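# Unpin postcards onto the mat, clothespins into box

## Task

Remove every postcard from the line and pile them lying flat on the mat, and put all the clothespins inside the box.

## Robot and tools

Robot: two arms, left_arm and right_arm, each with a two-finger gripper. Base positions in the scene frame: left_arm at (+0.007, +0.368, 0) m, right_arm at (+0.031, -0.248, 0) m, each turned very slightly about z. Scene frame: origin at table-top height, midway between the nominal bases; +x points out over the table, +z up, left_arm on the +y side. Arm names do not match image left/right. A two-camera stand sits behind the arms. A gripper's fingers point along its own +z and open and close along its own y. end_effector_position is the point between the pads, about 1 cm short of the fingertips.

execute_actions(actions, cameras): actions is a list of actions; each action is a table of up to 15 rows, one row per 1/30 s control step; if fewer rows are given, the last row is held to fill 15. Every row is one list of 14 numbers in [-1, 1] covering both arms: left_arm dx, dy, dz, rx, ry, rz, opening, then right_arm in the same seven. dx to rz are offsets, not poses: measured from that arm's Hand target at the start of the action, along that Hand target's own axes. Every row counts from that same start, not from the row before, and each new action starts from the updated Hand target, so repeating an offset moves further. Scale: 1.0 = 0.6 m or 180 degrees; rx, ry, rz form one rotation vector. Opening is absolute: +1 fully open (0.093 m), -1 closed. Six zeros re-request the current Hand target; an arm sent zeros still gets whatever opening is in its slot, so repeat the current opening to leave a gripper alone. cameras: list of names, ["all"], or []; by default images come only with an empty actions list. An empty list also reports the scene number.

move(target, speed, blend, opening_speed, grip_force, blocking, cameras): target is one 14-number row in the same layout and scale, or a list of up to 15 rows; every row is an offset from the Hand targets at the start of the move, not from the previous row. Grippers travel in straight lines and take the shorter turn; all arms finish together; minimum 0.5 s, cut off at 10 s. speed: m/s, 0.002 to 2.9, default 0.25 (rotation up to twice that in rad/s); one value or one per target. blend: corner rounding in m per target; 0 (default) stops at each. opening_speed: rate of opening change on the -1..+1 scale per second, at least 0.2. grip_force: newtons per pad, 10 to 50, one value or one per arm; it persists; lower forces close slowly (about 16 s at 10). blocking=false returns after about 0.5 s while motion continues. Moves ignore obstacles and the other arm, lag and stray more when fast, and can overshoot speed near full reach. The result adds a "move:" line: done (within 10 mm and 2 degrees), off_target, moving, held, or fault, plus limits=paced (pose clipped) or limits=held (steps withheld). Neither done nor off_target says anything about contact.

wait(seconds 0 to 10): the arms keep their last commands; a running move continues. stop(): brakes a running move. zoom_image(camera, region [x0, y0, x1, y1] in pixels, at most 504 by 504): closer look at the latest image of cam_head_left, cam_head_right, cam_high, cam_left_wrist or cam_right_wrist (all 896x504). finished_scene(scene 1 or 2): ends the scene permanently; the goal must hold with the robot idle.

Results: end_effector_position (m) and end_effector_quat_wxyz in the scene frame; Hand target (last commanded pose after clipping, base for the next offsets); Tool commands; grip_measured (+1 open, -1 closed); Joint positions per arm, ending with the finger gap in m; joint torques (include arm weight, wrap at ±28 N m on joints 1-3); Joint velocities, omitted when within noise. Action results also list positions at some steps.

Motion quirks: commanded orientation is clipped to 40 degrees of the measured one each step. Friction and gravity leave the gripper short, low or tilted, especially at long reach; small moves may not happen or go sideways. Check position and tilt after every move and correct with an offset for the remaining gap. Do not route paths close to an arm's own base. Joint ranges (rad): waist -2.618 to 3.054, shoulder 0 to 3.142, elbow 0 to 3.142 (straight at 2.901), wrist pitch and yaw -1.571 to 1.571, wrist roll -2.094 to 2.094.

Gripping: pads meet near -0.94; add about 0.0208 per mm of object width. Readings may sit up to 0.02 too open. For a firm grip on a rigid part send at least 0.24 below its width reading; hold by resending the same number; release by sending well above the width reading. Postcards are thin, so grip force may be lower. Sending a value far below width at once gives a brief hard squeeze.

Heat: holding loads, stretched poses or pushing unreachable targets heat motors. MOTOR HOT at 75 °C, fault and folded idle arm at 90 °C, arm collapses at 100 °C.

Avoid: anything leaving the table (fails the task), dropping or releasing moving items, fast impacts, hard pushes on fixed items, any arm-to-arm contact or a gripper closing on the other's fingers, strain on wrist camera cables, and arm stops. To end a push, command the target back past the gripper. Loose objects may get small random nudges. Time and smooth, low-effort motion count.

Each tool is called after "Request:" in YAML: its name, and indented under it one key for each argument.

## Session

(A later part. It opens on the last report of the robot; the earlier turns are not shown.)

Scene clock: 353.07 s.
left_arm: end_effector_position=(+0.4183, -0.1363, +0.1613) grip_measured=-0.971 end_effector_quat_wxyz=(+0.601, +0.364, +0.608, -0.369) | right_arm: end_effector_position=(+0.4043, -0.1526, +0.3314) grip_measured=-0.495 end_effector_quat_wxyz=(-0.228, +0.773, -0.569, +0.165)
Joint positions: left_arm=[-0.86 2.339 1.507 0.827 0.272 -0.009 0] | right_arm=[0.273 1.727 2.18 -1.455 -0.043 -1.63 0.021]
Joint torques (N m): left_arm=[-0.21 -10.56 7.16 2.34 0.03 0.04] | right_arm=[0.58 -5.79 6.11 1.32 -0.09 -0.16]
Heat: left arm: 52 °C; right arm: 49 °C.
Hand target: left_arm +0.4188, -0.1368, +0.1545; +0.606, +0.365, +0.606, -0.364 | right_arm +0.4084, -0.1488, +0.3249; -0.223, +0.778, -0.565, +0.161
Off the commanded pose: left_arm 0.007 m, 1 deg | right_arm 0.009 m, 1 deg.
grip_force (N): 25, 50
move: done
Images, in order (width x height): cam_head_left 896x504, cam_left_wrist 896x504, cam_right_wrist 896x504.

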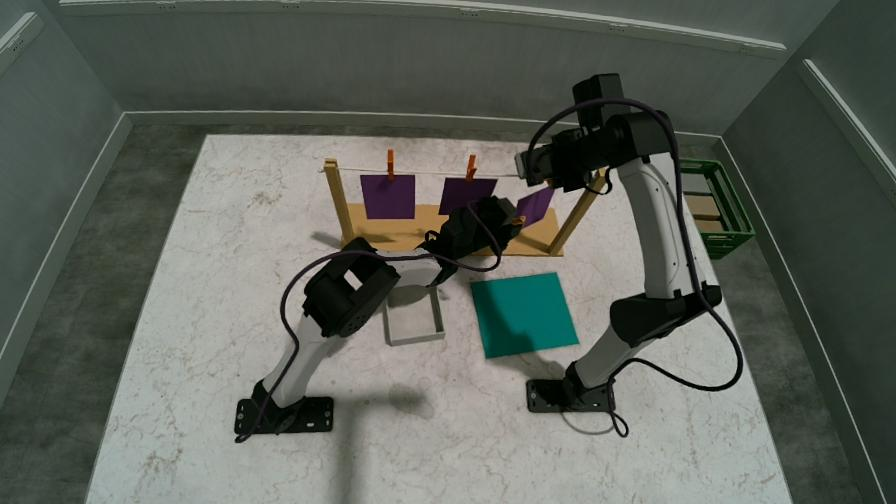

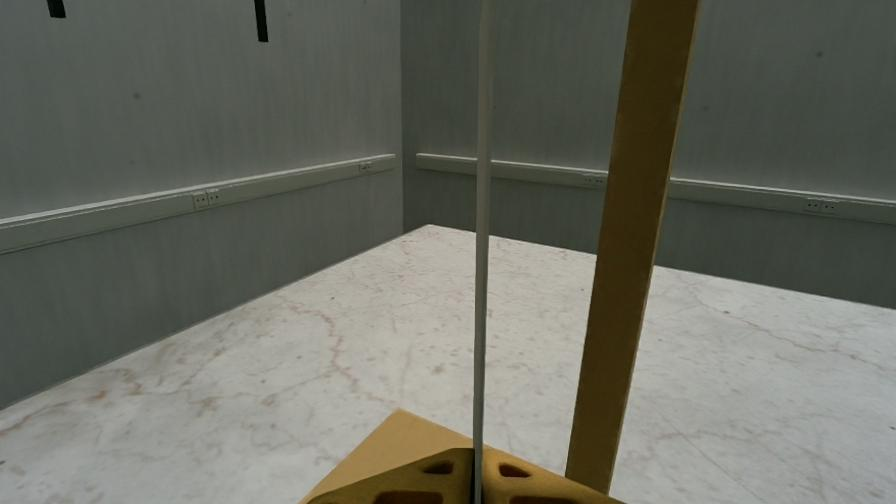

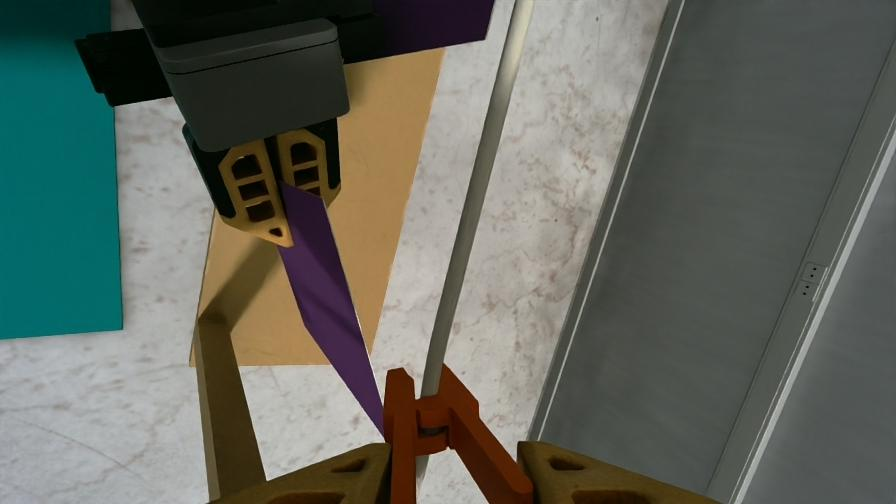

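Request:
move:
  target: [-0.05,-0.1825,-0.1538,0,0,0,-1,0,0,0,0,0,0,-0.5]
  speed: 0.15
  cameras: ["cam_head_left","cam_right_wrist"]

Scene clock: 365.67 s.
left_arm: end_effector_position=(+0.2786, -0.1108, +0.1641) grip_measured=-0.971 end_effector_quat_wxyz=(+0.587, +0.373, +0.621, -0.362) | right_arm: end_effector_position=(+0.4043, -0.1526, +0.3314) grip_measured=-0.495 end_effector_quat_wxyz=(-0.228, +0.773, -0.569, +0.165)
Joint positions: left_arm=[-1.081 1.998 0.975 0.975 0.056 -0.009 0] | right_arm=[0.273 1.727 2.18 -1.455 -0.043 -1.63 0.021]
Joint torques (N m): left_arm=[0.05 -11.92 6.08 2.39 -0.02 0.03] | right_arm=[0.59 -5.76 6.12 1.32 -0.1 -0.16]
Heat: left arm: 54 °C; right arm: 49 °C.
Hand target: left_arm +0.2787, -0.1065, +0.1846; +0.606, +0.365, +0.605, -0.365 | right_arm +0.4084, -0.1488, +0.3249; -0.223, +0.778, -0.565, +0.161
Off the commanded pose: left_arm 0.021 m, 3 deg | right_arm 0.009 m, 1 deg.
grip_force (N): 25, 50
move: off_target (left_arm)
Images, in order (width x height): cam_head_left 896x504, cam_right_wrist 896x504.

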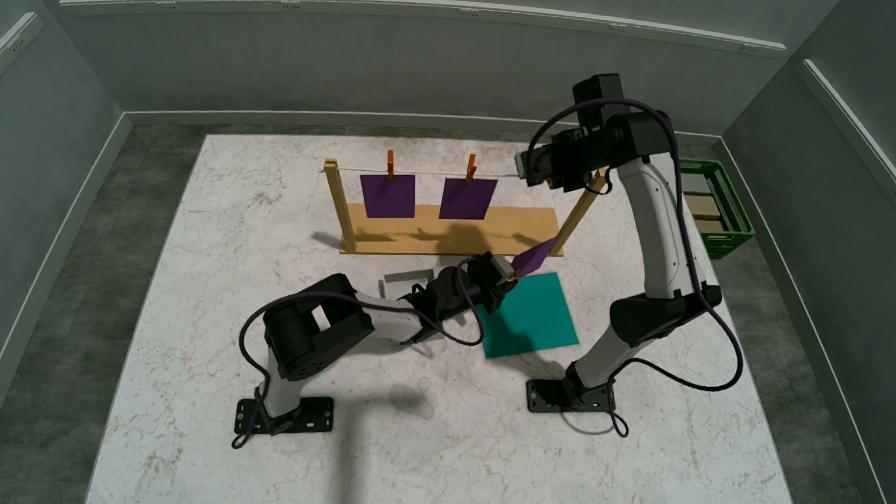

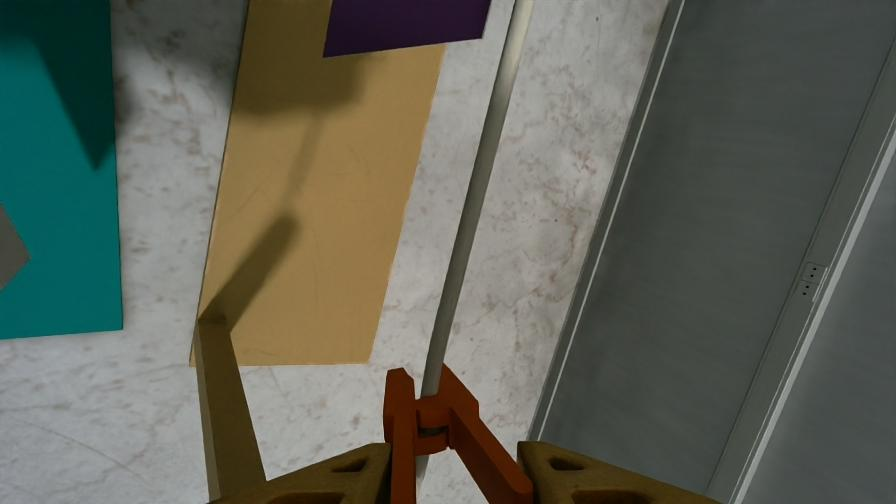

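Request:
move:
  target: [-0.05,-0.0748,-0.0512,0.0034,0.175,-0.470,-1,0,0,0,0,0,0,-0.5]
  speed: 0.25
  cameras: ["cam_head_left","cam_head_right","cam_left_wrist"]

Scene clock: 377.73 s.
left_arm: end_effector_position=(+0.2233, -0.1008, +0.1881) grip_measured=-0.972 end_effector_quat_wxyz=(+0.029, -0.055, +0.830, -0.555) | right_arm: end_effector_position=(+0.4043, -0.1526, +0.3314) grip_measured=-0.495 end_effector_quat_wxyz=(-0.228, +0.773, -0.569, +0.165)
Joint positions: left_arm=[-1.052 1.754 1.151 0.172 0.409 -1.404 0] | right_arm=[0.273 1.727 2.18 -1.455 -0.043 -1.63 0.021]
Joint torques (N m): left_arm=[0.35 -10.97 10.24 1.96 0.28 -0.14] | right_arm=[0.58 -5.76 6.08 1.33 -0.09 -0.16]
Heat: left arm: 55 °C; right arm: 49 °C.
Hand target: left_arm +0.2247, -0.1004, +0.2143; +0.034, -0.052, +0.818, -0.572 | right_arm +0.4084, -0.1488, +0.3249; -0.223, +0.778, -0.565, +0.161
Off the commanded pose: left_arm 0.026 m, 3 deg | right_arm 0.009 m, 1 deg.
grip_force (N): 25, 50
move: off_target (left_arm)
Images, in order (width x height): cam_head_left 896x504, cam_head_right 896x504, cam_left_wrist 896x504.

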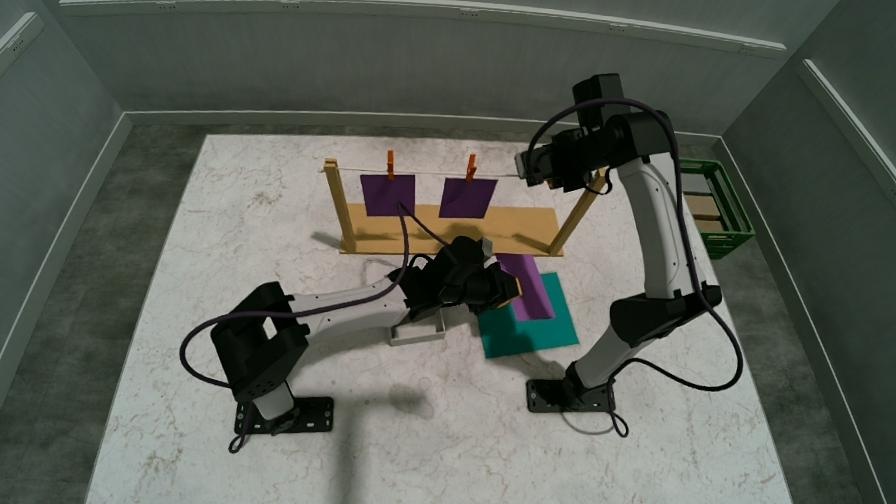

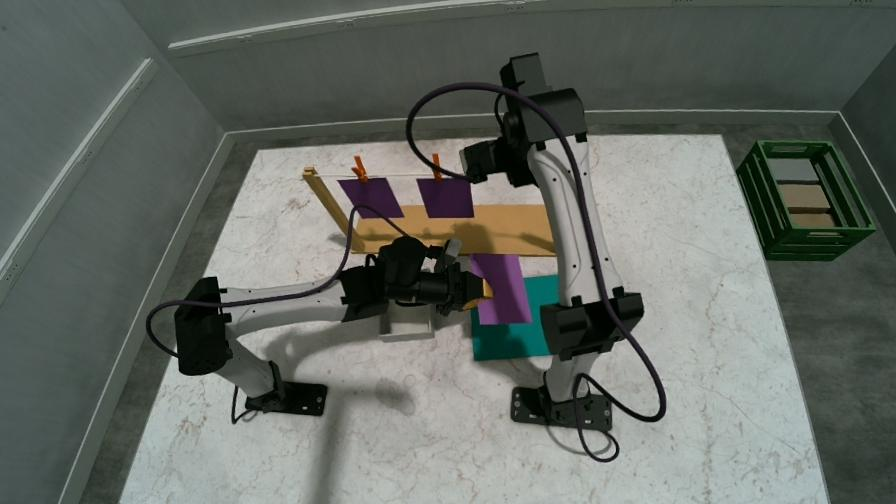

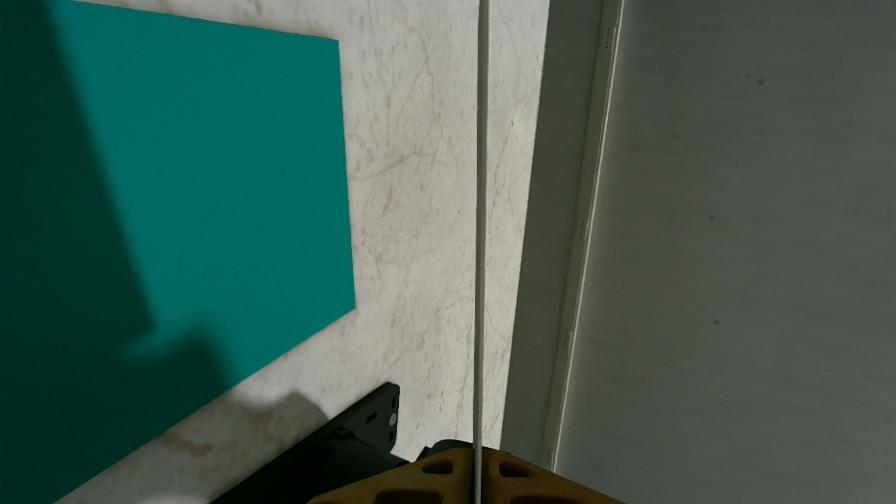

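Request:
move:
  target: [-0.001,0.143,0.115,-0.044,0,0,-1,0,0,0,0,0,0,-0.5]
  speed: 0.2
  cameras: ["cam_head_left","cam_head_right"]

Request:
zoom_image:
  camera: "cam_head_right"
  region: [340, 200, 640, 400]

Scene clock: 388.90 s.
left_arm: end_effector_position=(+0.2229, -0.1279, +0.1031) grip_measured=-0.972 end_effector_quat_wxyz=(+0.012, -0.061, +0.862, -0.504) | right_arm: end_effector_position=(+0.4043, -0.1526, +0.3314) grip_measured=-0.495 end_effector_quat_wxyz=(-0.228, +0.773, -0.569, +0.165)
Joint positions: left_arm=[-1.09 1.98 1.196 0.227 0.372 -1.396 0] | right_arm=[0.273 1.727 2.18 -1.455 -0.043 -1.63 0.021]
Joint torques (N m): left_arm=[-0.34 -8.51 9.44 2.18 -0.02 0.12] | right_arm=[0.54 -5.76 6.08 1.32 -0.1 -0.16]
Heat: left arm: 54 °C; right arm: 49 °C.
Hand target: left_arm +0.2293, -0.1355, +0.1102; +0.030, -0.054, +0.855, -0.515 | right_arm +0.4084, -0.1488, +0.3249; -0.223, +0.778, -0.565, +0.161
Off the commanded pose: left_arm 0.012 m, 3 deg | right_arm 0.009 m, 1 deg.
grip_force (N): 25, 50
move: off_target (left_arm)
Images, in order (width x height): cam_head_left 896x504, cam_head_right 896x504.

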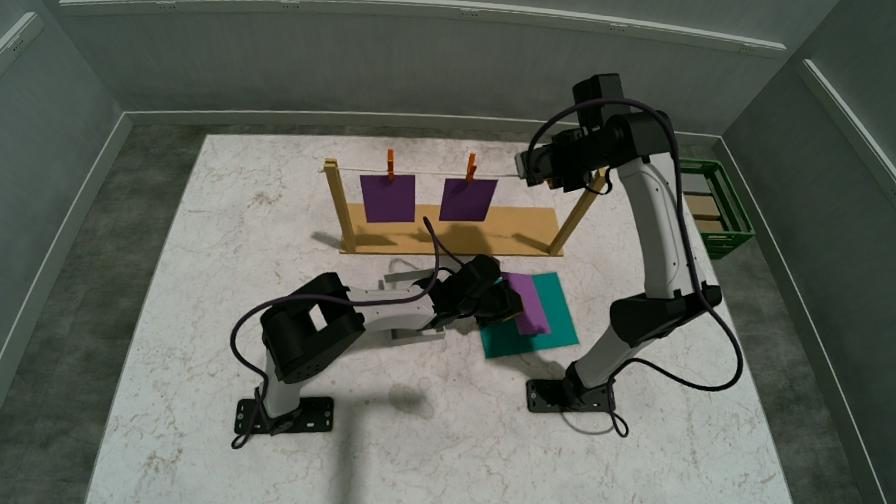

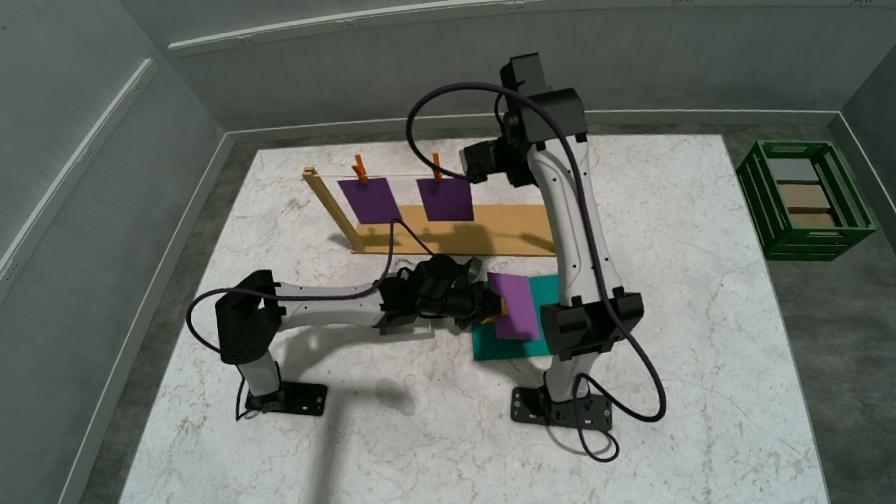

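Scaled by 1.680 from the camera's 896x504 image, which has a finer 1280x720 frame.

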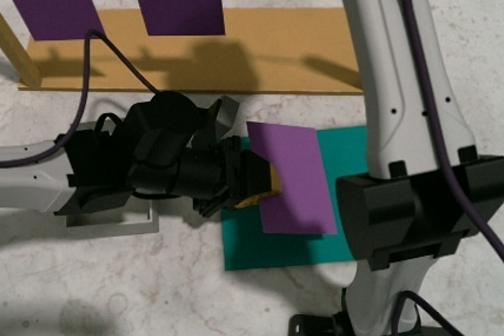

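Request:
move:
  target: [-0.0116,0.065,0.0387,0,0.0385,0.022,-1,0,0,0,0,0,0,-0.5]
  speed: 0.12
  cameras: ["cam_head_left","cam_head_right"]

Request:
zoom_image:
  camera: "cam_head_right"
  region: [340, 200, 640, 400]

Scene clock: 399.33 s.
left_arm: end_effector_position=(+0.2315, -0.1301, +0.0606) grip_measured=-0.972 end_effector_quat_wxyz=(-0.012, -0.005, +0.864, -0.504) | right_arm: end_effector_position=(+0.4043, -0.1526, +0.3314) grip_measured=-0.495 end_effector_quat_wxyz=(-0.228, +0.773, -0.569, +0.165)
Joint positions: left_arm=[-1.04 2.117 1.221 0.299 0.508 -1.281 0] | right_arm=[0.273 1.727 2.18 -1.455 -0.043 -1.63 0.021]
Joint torques (N m): left_arm=[0.14 -8.73 8.99 2.14 0.34 0.1] | right_arm=[0.55 -5.78 6.08 1.33 -0.09 -0.17]
Heat: left arm: 53 °C; right arm: 49 °C.
Hand target: left_arm +0.2363, -0.1369, +0.0648; -0.004, +0.007, +0.857, -0.516 | right_arm +0.4084, -0.1488, +0.3249; -0.223, +0.778, -0.565, +0.161
Off the commanded pose: left_arm 0.009 m, 2 deg | right_arm 0.009 m, 1 deg.
grip_force (N): 25, 50
move: done
Images, in order (width x height): cam_head_left 896x504, cam_head_right 896x504.

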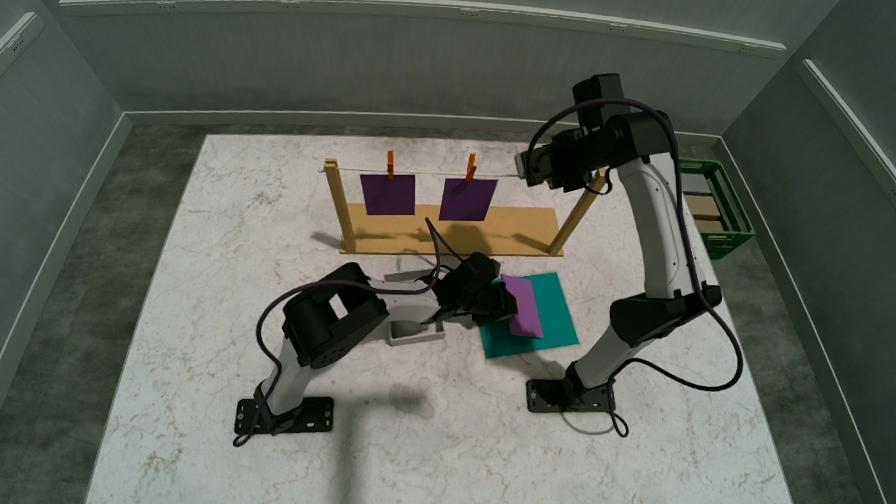

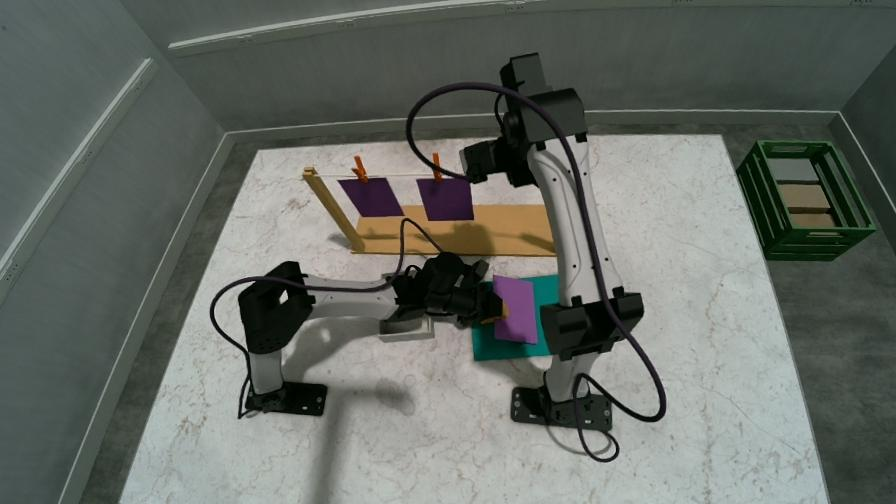

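Scaled by 1.680 from the camera's 896x504 image, which has a finer 1280x720 frame.

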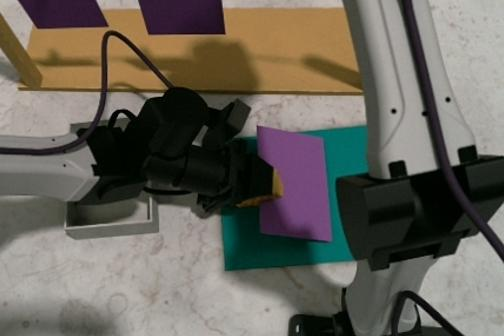

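Request:
move:
  target: [0,0.0361,0.0217,0,0,0,-1,0,0,0,0,0,0,-0.5]
  speed: 0.06
  cameras: ["cam_head_left","cam_left_wrist","cam_head_right"]

Request:
zoom_image:
  camera: "cam_head_right"
  region: [440, 230, 590, 370]

Scene clock: 403.10 s.
left_arm: end_effector_position=(+0.2345, -0.1368, +0.0475) grip_measured=-0.972 end_effector_quat_wxyz=(-0.007, +0.002, +0.856, -0.517) | right_arm: end_effector_position=(+0.4043, -0.1526, +0.3314) grip_measured=-0.495 end_effector_quat_wxyz=(-0.228, +0.773, -0.569, +0.165)
Joint positions: left_arm=[-1.04 2.176 1.221 0.392 0.515 -1.281 0] | right_arm=[0.273 1.727 2.18 -1.455 -0.043 -1.63 0.021]
Joint torques (N m): left_arm=[0.03 -8.46 7.46 2.05 0.26 0.13] | right_arm=[0.59 -5.79 6.09 1.32 -0.09 -0.16]
Heat: left arm: 53 °C; right arm: 49 °C.
Hand target: left_arm +0.2364, -0.1382, +0.0395; -0.004, +0.007, +0.857, -0.515 | right_arm +0.4084, -0.1488, +0.3249; -0.223, +0.778, -0.565, +0.161
Off the commanded pose: left_arm 0.008 m, 1 deg | right_arm 0.009 m, 1 deg.
grip_force (N): 25, 50
move: done
Images, in order (width x height): cam_head_left 896x504, cam_head_right 896x504, cam_left_wrist 896x504.

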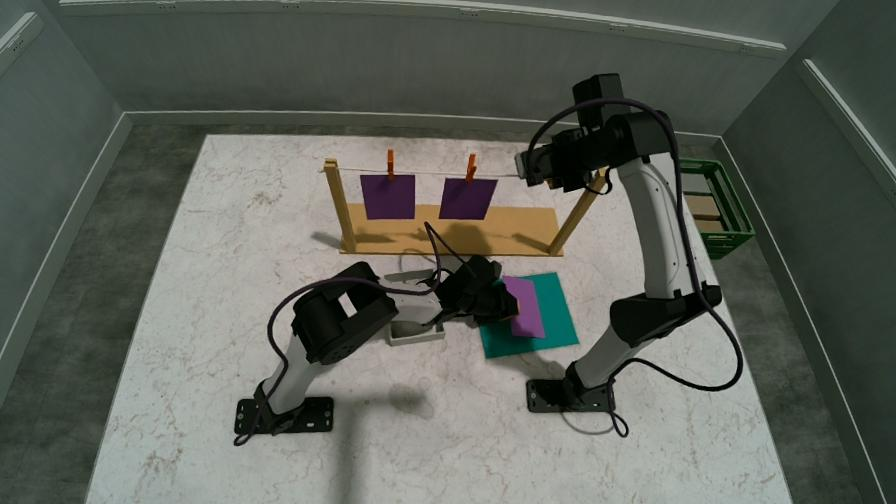

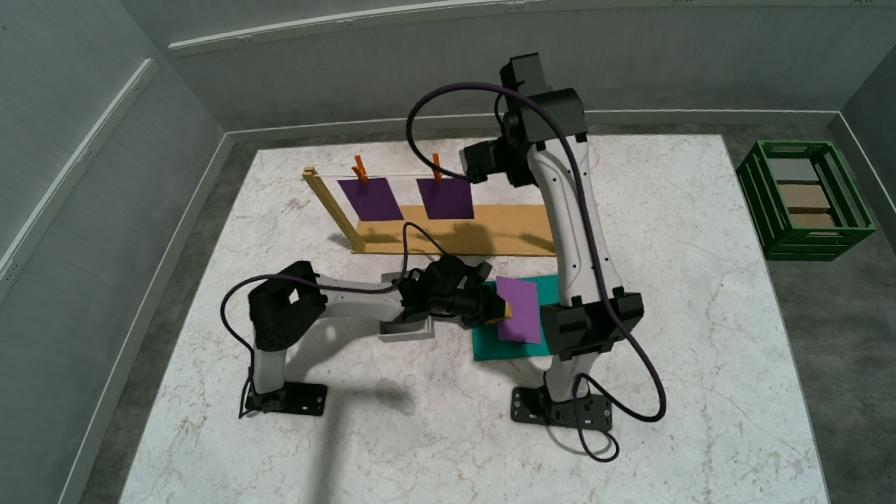

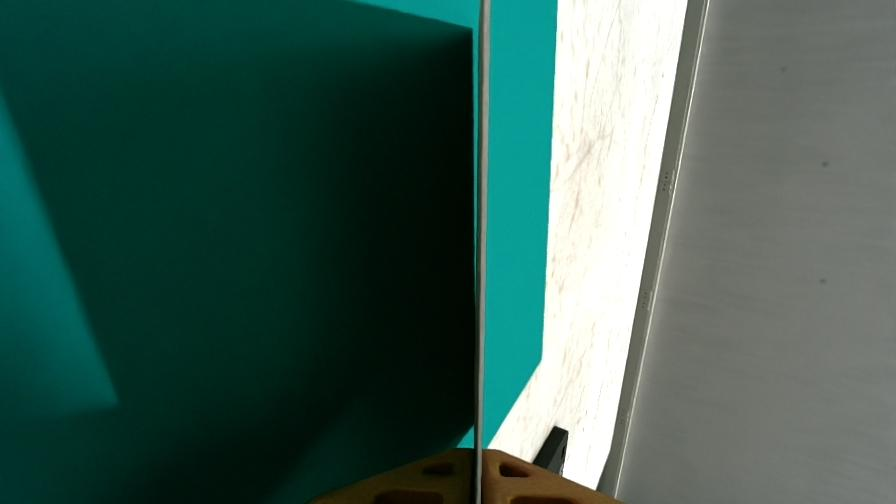

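Scaled by 3.360 from the camera's 896x504 image, which has a finer 1280x720 frame.

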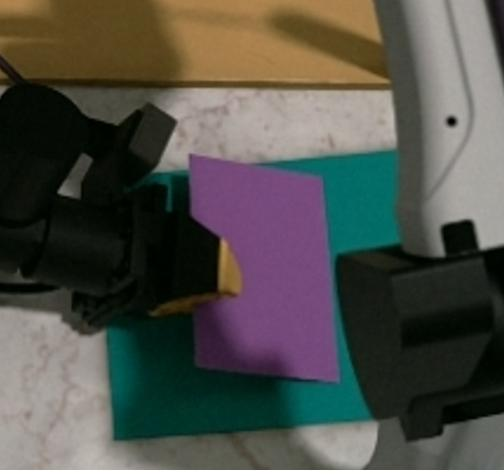

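Request:
move:
  target: [0,0.0217,0.013,0,0,0,-1,0,0,0,0,0,0,-0.5]
  speed: 0.05
  cameras: ["cam_left_wrist","cam_head_right"]

Request:
zoom_image:
  camera: "cam_head_right"
  region: [440, 230, 590, 370]

Scene clock: 406.57 s.
left_arm: end_effector_position=(+0.2364, -0.1420, +0.0441) grip_measured=-0.972 end_effector_quat_wxyz=(-0.001, +0.010, +0.846, -0.533) | right_arm: end_effector_position=(+0.4043, -0.1526, +0.3314) grip_measured=-0.495 end_effector_quat_wxyz=(-0.228, +0.773, -0.569, +0.165)
Joint positions: left_arm=[-1.04 2.209 1.221 0.465 0.524 -1.281 0] | right_arm=[0.273 1.727 2.18 -1.455 -0.043 -1.63 0.021]
Joint torques (N m): left_arm=[-0.03 -8.08 6.74 1.84 0.13 0.13] | right_arm=[0.57 -5.74 6.12 1.33 -0.09 -0.16]
Heat: left arm: 52 °C; right arm: 49 °C.
Hand target: left_arm +0.2363, -0.1391, +0.0245; -0.004, +0.007, +0.857, -0.516 | right_arm +0.4084, -0.1488, +0.3249; -0.223, +0.778, -0.565, +0.161
Off the commanded pose: left_arm 0.020 m, 2 deg | right_arm 0.009 m, 1 deg.
grip_force (N): 25, 50
move: off_target (left_arm)
Images, in order (width x height): cam_head_right 896x504, cam_left_wrist 896x504.

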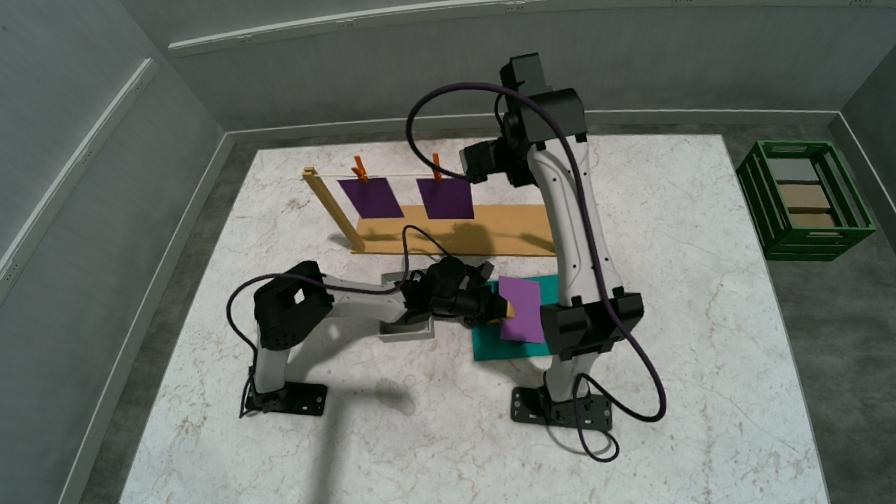

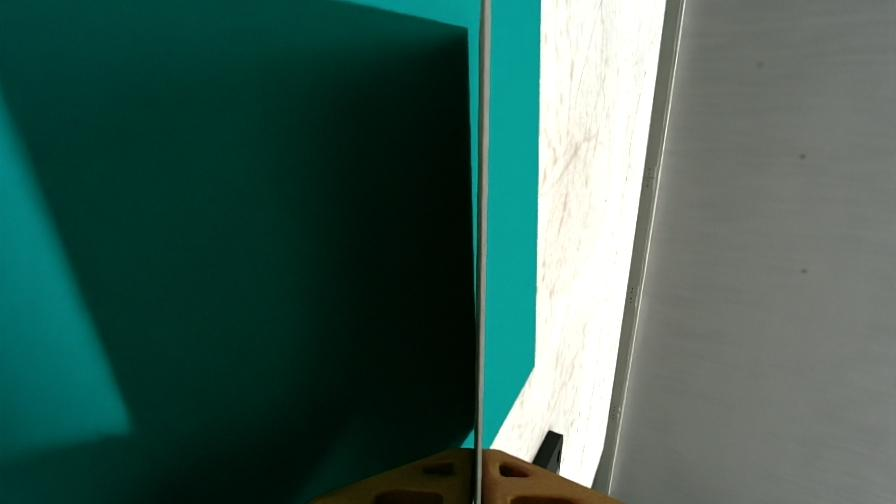

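Scaled by 3.360 from the camera's 896x504 image, which has a finer 1280x720 frame.

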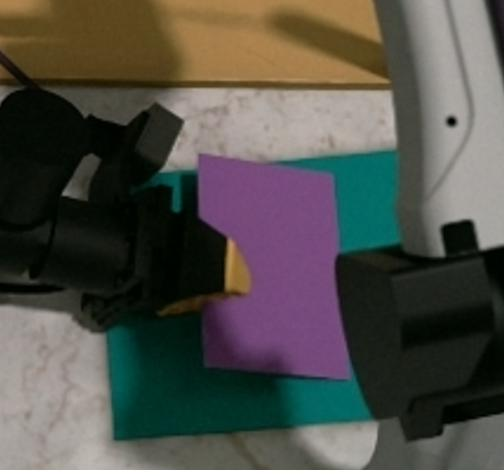

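Request:
move:
  target: [0,0,0,0,0,0,-0.7,0,0,0,0,0,0,-0.5]
  speed: 0.05
  opening_speed: 0.3
  cameras: ["cam_left_wrist","cam_head_right"]

Request:
zoom_image:
  camera: "cam_head_right"
  region: [440, 230, 590, 370]

Scene clock: 413.43 s.
left_arm: end_effector_position=(+0.2358, -0.1411, +0.0373) grip_measured=-0.703 end_effector_quat_wxyz=(-0.005, +0.008, +0.850, -0.527) | right_arm: end_effector_position=(+0.4043, -0.1526, +0.3314) grip_measured=-0.495 end_effector_quat_wxyz=(-0.228, +0.773, -0.569, +0.165)
Joint positions: left_arm=[-1.04 2.221 1.221 0.462 0.524 -1.281 0.011] | right_arm=[0.273 1.727 2.18 -1.455 -0.043 -1.63 0.021]
Joint torques (N m): left_arm=[-0.03 -8.9 6.83 1.85 0.14 0.12] | right_arm=[0.57 -5.74 6.12 1.33 -0.1 -0.17]
Heat: left arm: 51 °C; right arm: 49 °C.
Hand target: left_arm +0.2363, -0.1391, +0.0245; -0.004, +0.007, +0.857, -0.516 | right_arm +0.4084, -0.1488, +0.3249; -0.223, +0.778, -0.565, +0.161
Off the commanded pose: left_arm 0.013 m, 2 deg | right_arm 0.009 m, 1 deg.
grip_force (N): 25, 50
move: off_target (left_arm)
Images, in order (width x height): cam_head_right 896x504, cam_left_wrist 896x504.

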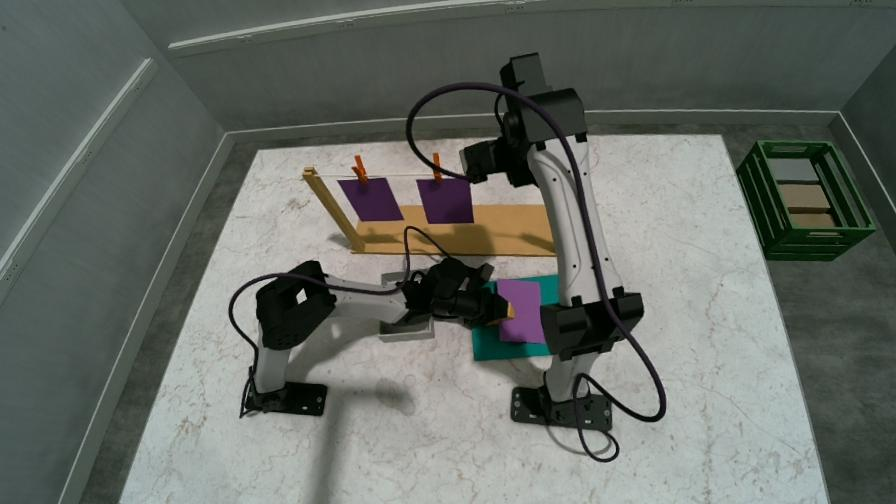

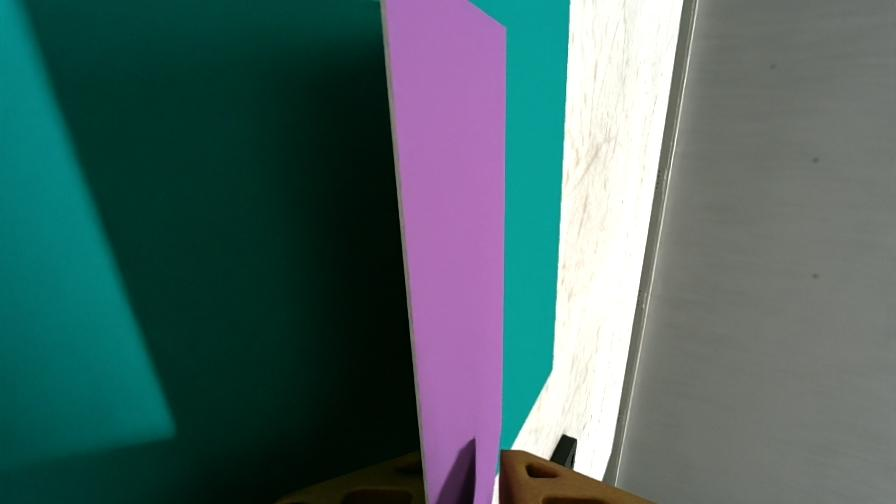

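Scaled by 3.360 from the camera's 896x504 image, which has a finer 1280x720 frame.

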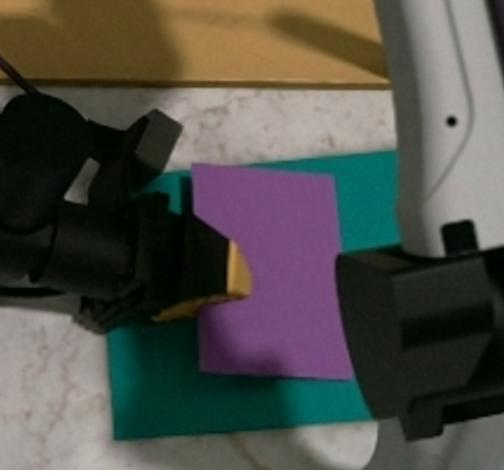

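Request:
move:
  target:
    - [0,0,0,0,0,0,-0.7,0,-0.0353,-0.0565,0,0,0,-0.5]
    - [0,0,0,0,0,0,-0.7,0,-0.0353,-0.185,0,0,0,-0.5]
  speed: 0.1
  blend: [0.01,0]
  cameras: ["cam_right_wrist","cam_head_right"]

Scene clock: 432.33 s.
left_arm: end_effector_position=(+0.2358, -0.1411, +0.0373) grip_measured=-0.703 end_effector_quat_wxyz=(-0.005, +0.008, +0.850, -0.527) | right_arm: end_effector_position=(+0.3702, -0.1607, +0.4239) grip_measured=-0.495 end_effector_quat_wxyz=(-0.310, +0.744, -0.544, +0.235)
Joint positions: left_arm=[-1.04 2.221 1.221 0.462 0.524 -1.281 0.011] | right_arm=[0.273 1.678 2.473 -1.567 -0.043 -1.63 0.021]
Joint torques (N m): left_arm=[-0.06 -8.87 6.83 1.85 0.14 0.13] | right_arm=[-0.51 -5.74 6.17 1.63 -0.17 -0.14]
Heat: left arm: 51 °C; right arm: 49 °C.
Hand target: left_arm +0.2363, -0.1391, +0.0245; -0.004, +0.007, +0.857, -0.516 | right_arm +0.3697, -0.1617, +0.4303; -0.223, +0.778, -0.565, +0.161
Off the commanded pose: left_arm 0.013 m, 2 deg | right_arm 0.006 m, 14 deg.
joint read past its limit (right arm) — joint 4 (wrist pitch), lower limit.
joint sent to its limit (right arm) — joint 4 (wrist pitch), lower limit. The joint targets are off in orientation, not in position.
grip_force (N): 25, 50
move: off_target (left_arm, right_arm)
Images, in order (width x height): cam_head_right 896x504, cam_right_wrist 896x504.

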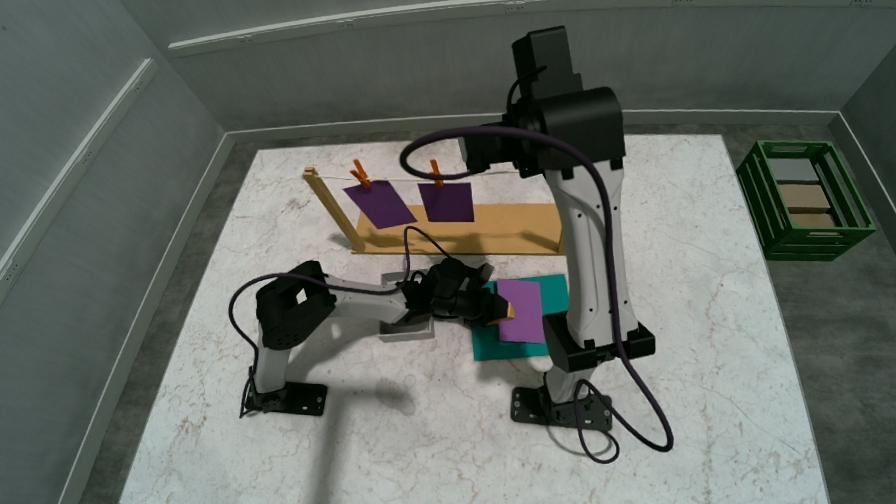

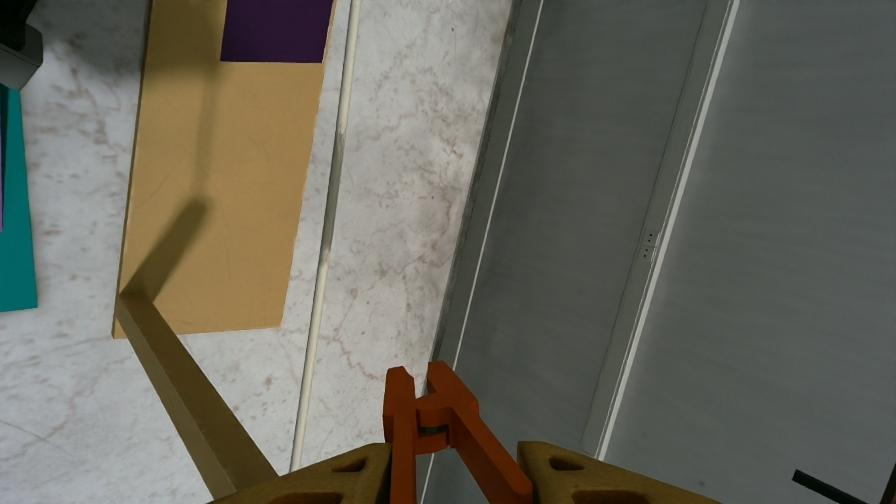

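Request:
move:
  target: [0,0.0038,-0.0358,0,0,0,-0.7,0,0,0,0,0,0,-0.5]
  speed: 0.1
  cameras: ["cam_left_wrist","cam_head_right"]

Request:
zoom_image:
  camera: "cam_head_right"
  region: [440, 230, 590, 370]

Scene clock: 442.20 s.
left_arm: end_effector_position=(+0.2356, -0.1253, +0.0285) grip_measured=-0.703 end_effector_quat_wxyz=(-0.008, +0.006, +0.854, -0.520) | right_arm: end_effector_position=(+0.3702, -0.1607, +0.4239) grip_measured=-0.495 end_effector_quat_wxyz=(-0.310, +0.744, -0.544, +0.235)
Joint positions: left_arm=[-1.021 2.204 1.162 0.478 0.538 -1.265 0.011] | right_arm=[0.273 1.678 2.473 -1.567 -0.043 -1.63 0.021]
Joint torques (N m): left_arm=[0.55 -12.53 5.12 1.7 0.24 0.1] | right_arm=[-0.5 -5.79 6.16 1.63 -0.16 -0.14]
Heat: left arm: 51 °C; right arm: 49 °C.
Hand target: left_arm +0.2365, -0.1190, +0.0323; -0.004, +0.007, +0.857, -0.515 | right_arm +0.3697, -0.1617, +0.4303; -0.223, +0.778, -0.565, +0.161
Off the commanded pose: left_arm 0.008 m, 1 deg | right_arm 0.007 m, 14 deg.
joint read past its limit (right arm) — joint 4 (wrist pitch), lower limit.
joint sent to its limit (right arm) — joint 4 (wrist pitch), lower limit. The joint targets are off in orientation, not in position.
grip_force (N): 25, 50
move: off_target (right_arm)
Images, in order (width x height): cam_head_right 896x504, cam_left_wrist 896x504.

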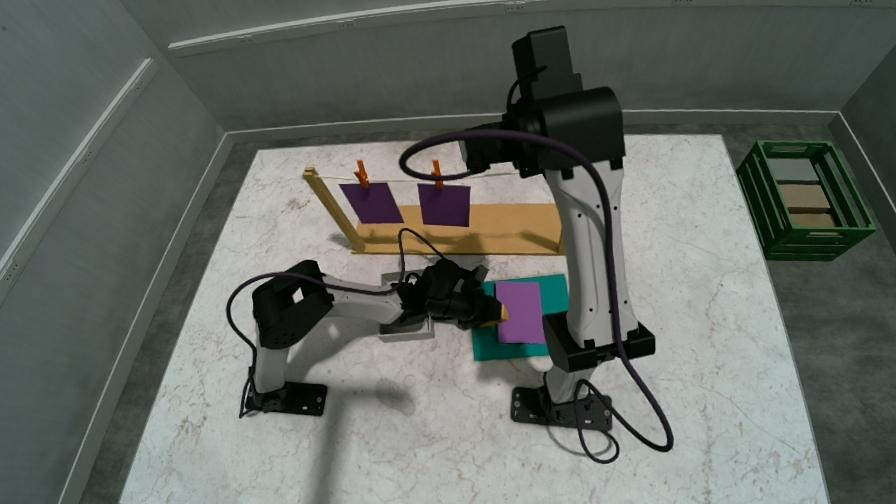

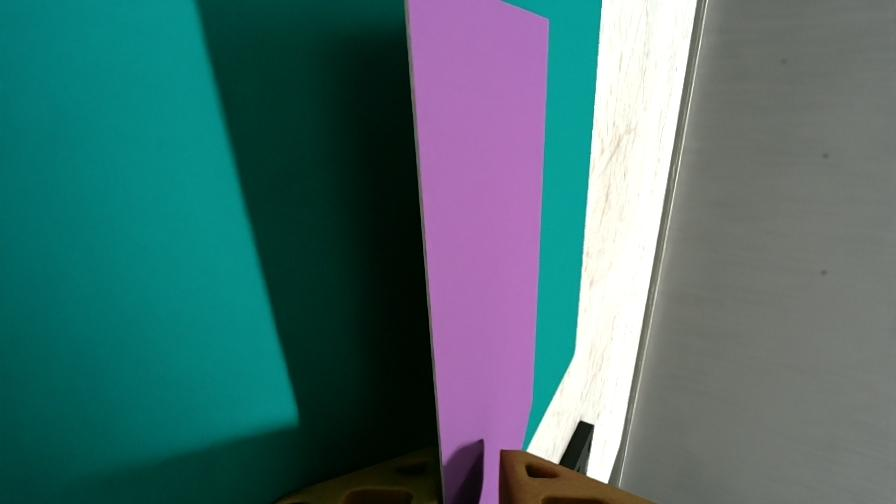

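Scaled by 3.360 from the camera's 896x504 image, which has a finer 1280x720 frame.

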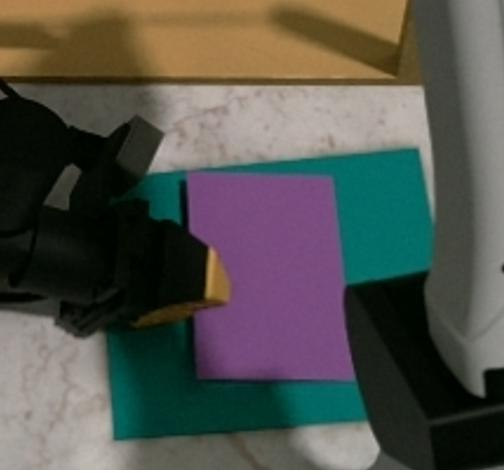

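Request:
move:
  target: [0,0.028,-0.077,0,0,0,-0.7,0,0,0,0,0,0,-0.5]
  speed: 0.12
  cameras: ["cam_left_wrist","cam_head_right"]

Request:
zoom_image:
  camera: "cam_head_right"
  region: [440, 230, 590, 370]

Scene clock: 446.50 s.
left_arm: end_effector_position=(+0.2386, -0.0711, +0.0266) grip_measured=-0.703 end_effector_quat_wxyz=(-0.010, -0.005, +0.861, -0.508) | right_arm: end_effector_position=(+0.3702, -0.1607, +0.4239) grip_measured=-0.495 end_effector_quat_wxyz=(-0.310, +0.744, -0.544, +0.235)
Joint positions: left_arm=[-0.939 2.085 0.978 0.486 0.59 -1.217 0.011] | right_arm=[0.273 1.678 2.473 -1.567 -0.043 -1.63 0.021]
Joint torques (N m): left_arm=[-0.01 -11.95 5.46 1.79 0.38 0.14] | right_arm=[-0.5 -5.79 6.16 1.62 -0.16 -0.13]
Heat: left arm: 52 °C; right arm: 48 °C.
Hand target: left_arm +0.2373, -0.0703, +0.0392; -0.004, +0.007, +0.857, -0.516 | right_arm +0.3697, -0.1617, +0.4303; -0.223, +0.778, -0.565, +0.161
Off the commanded pose: left_arm 0.013 m, 2 deg | right_arm 0.007 m, 14 deg.
joint read past its limit (right arm) — joint 4 (wrist pitch), lower limit.
joint sent to its limit (right arm) — joint 4 (wrist pitch), lower limit. The joint targets are off in orientation, not in position.
grip_force (N): 25, 50
move: off_target (left_arm, right_arm)
Images, in order (width x height): cam_head_right 896x504, cam_left_wrist 896x504.

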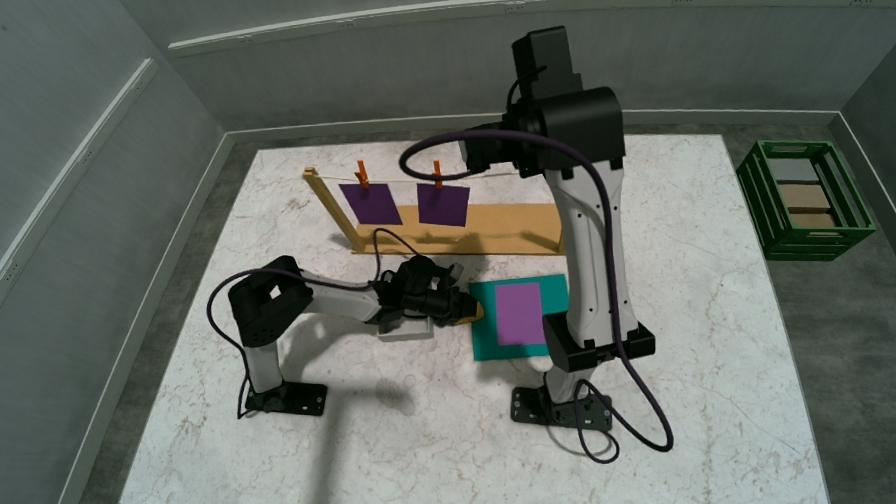

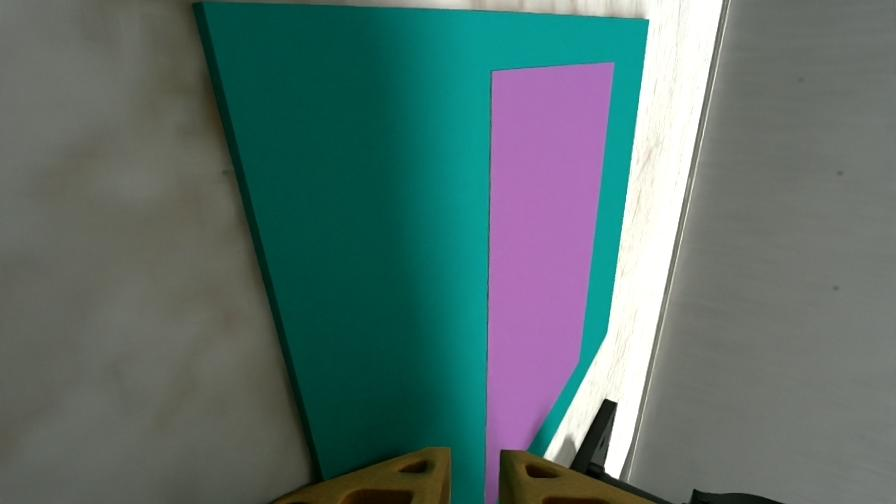

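Scaled by 3.360 from the camera's 896x504 image, which has a finer 1280x720 frame.

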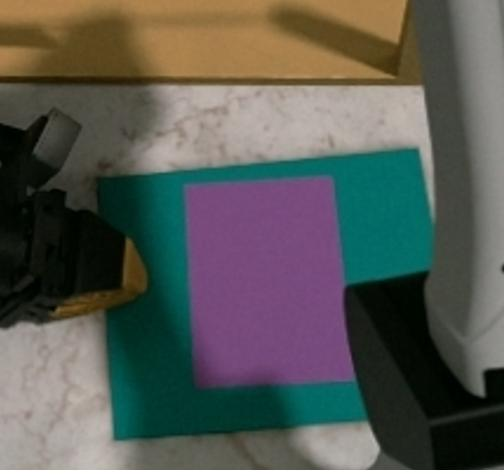

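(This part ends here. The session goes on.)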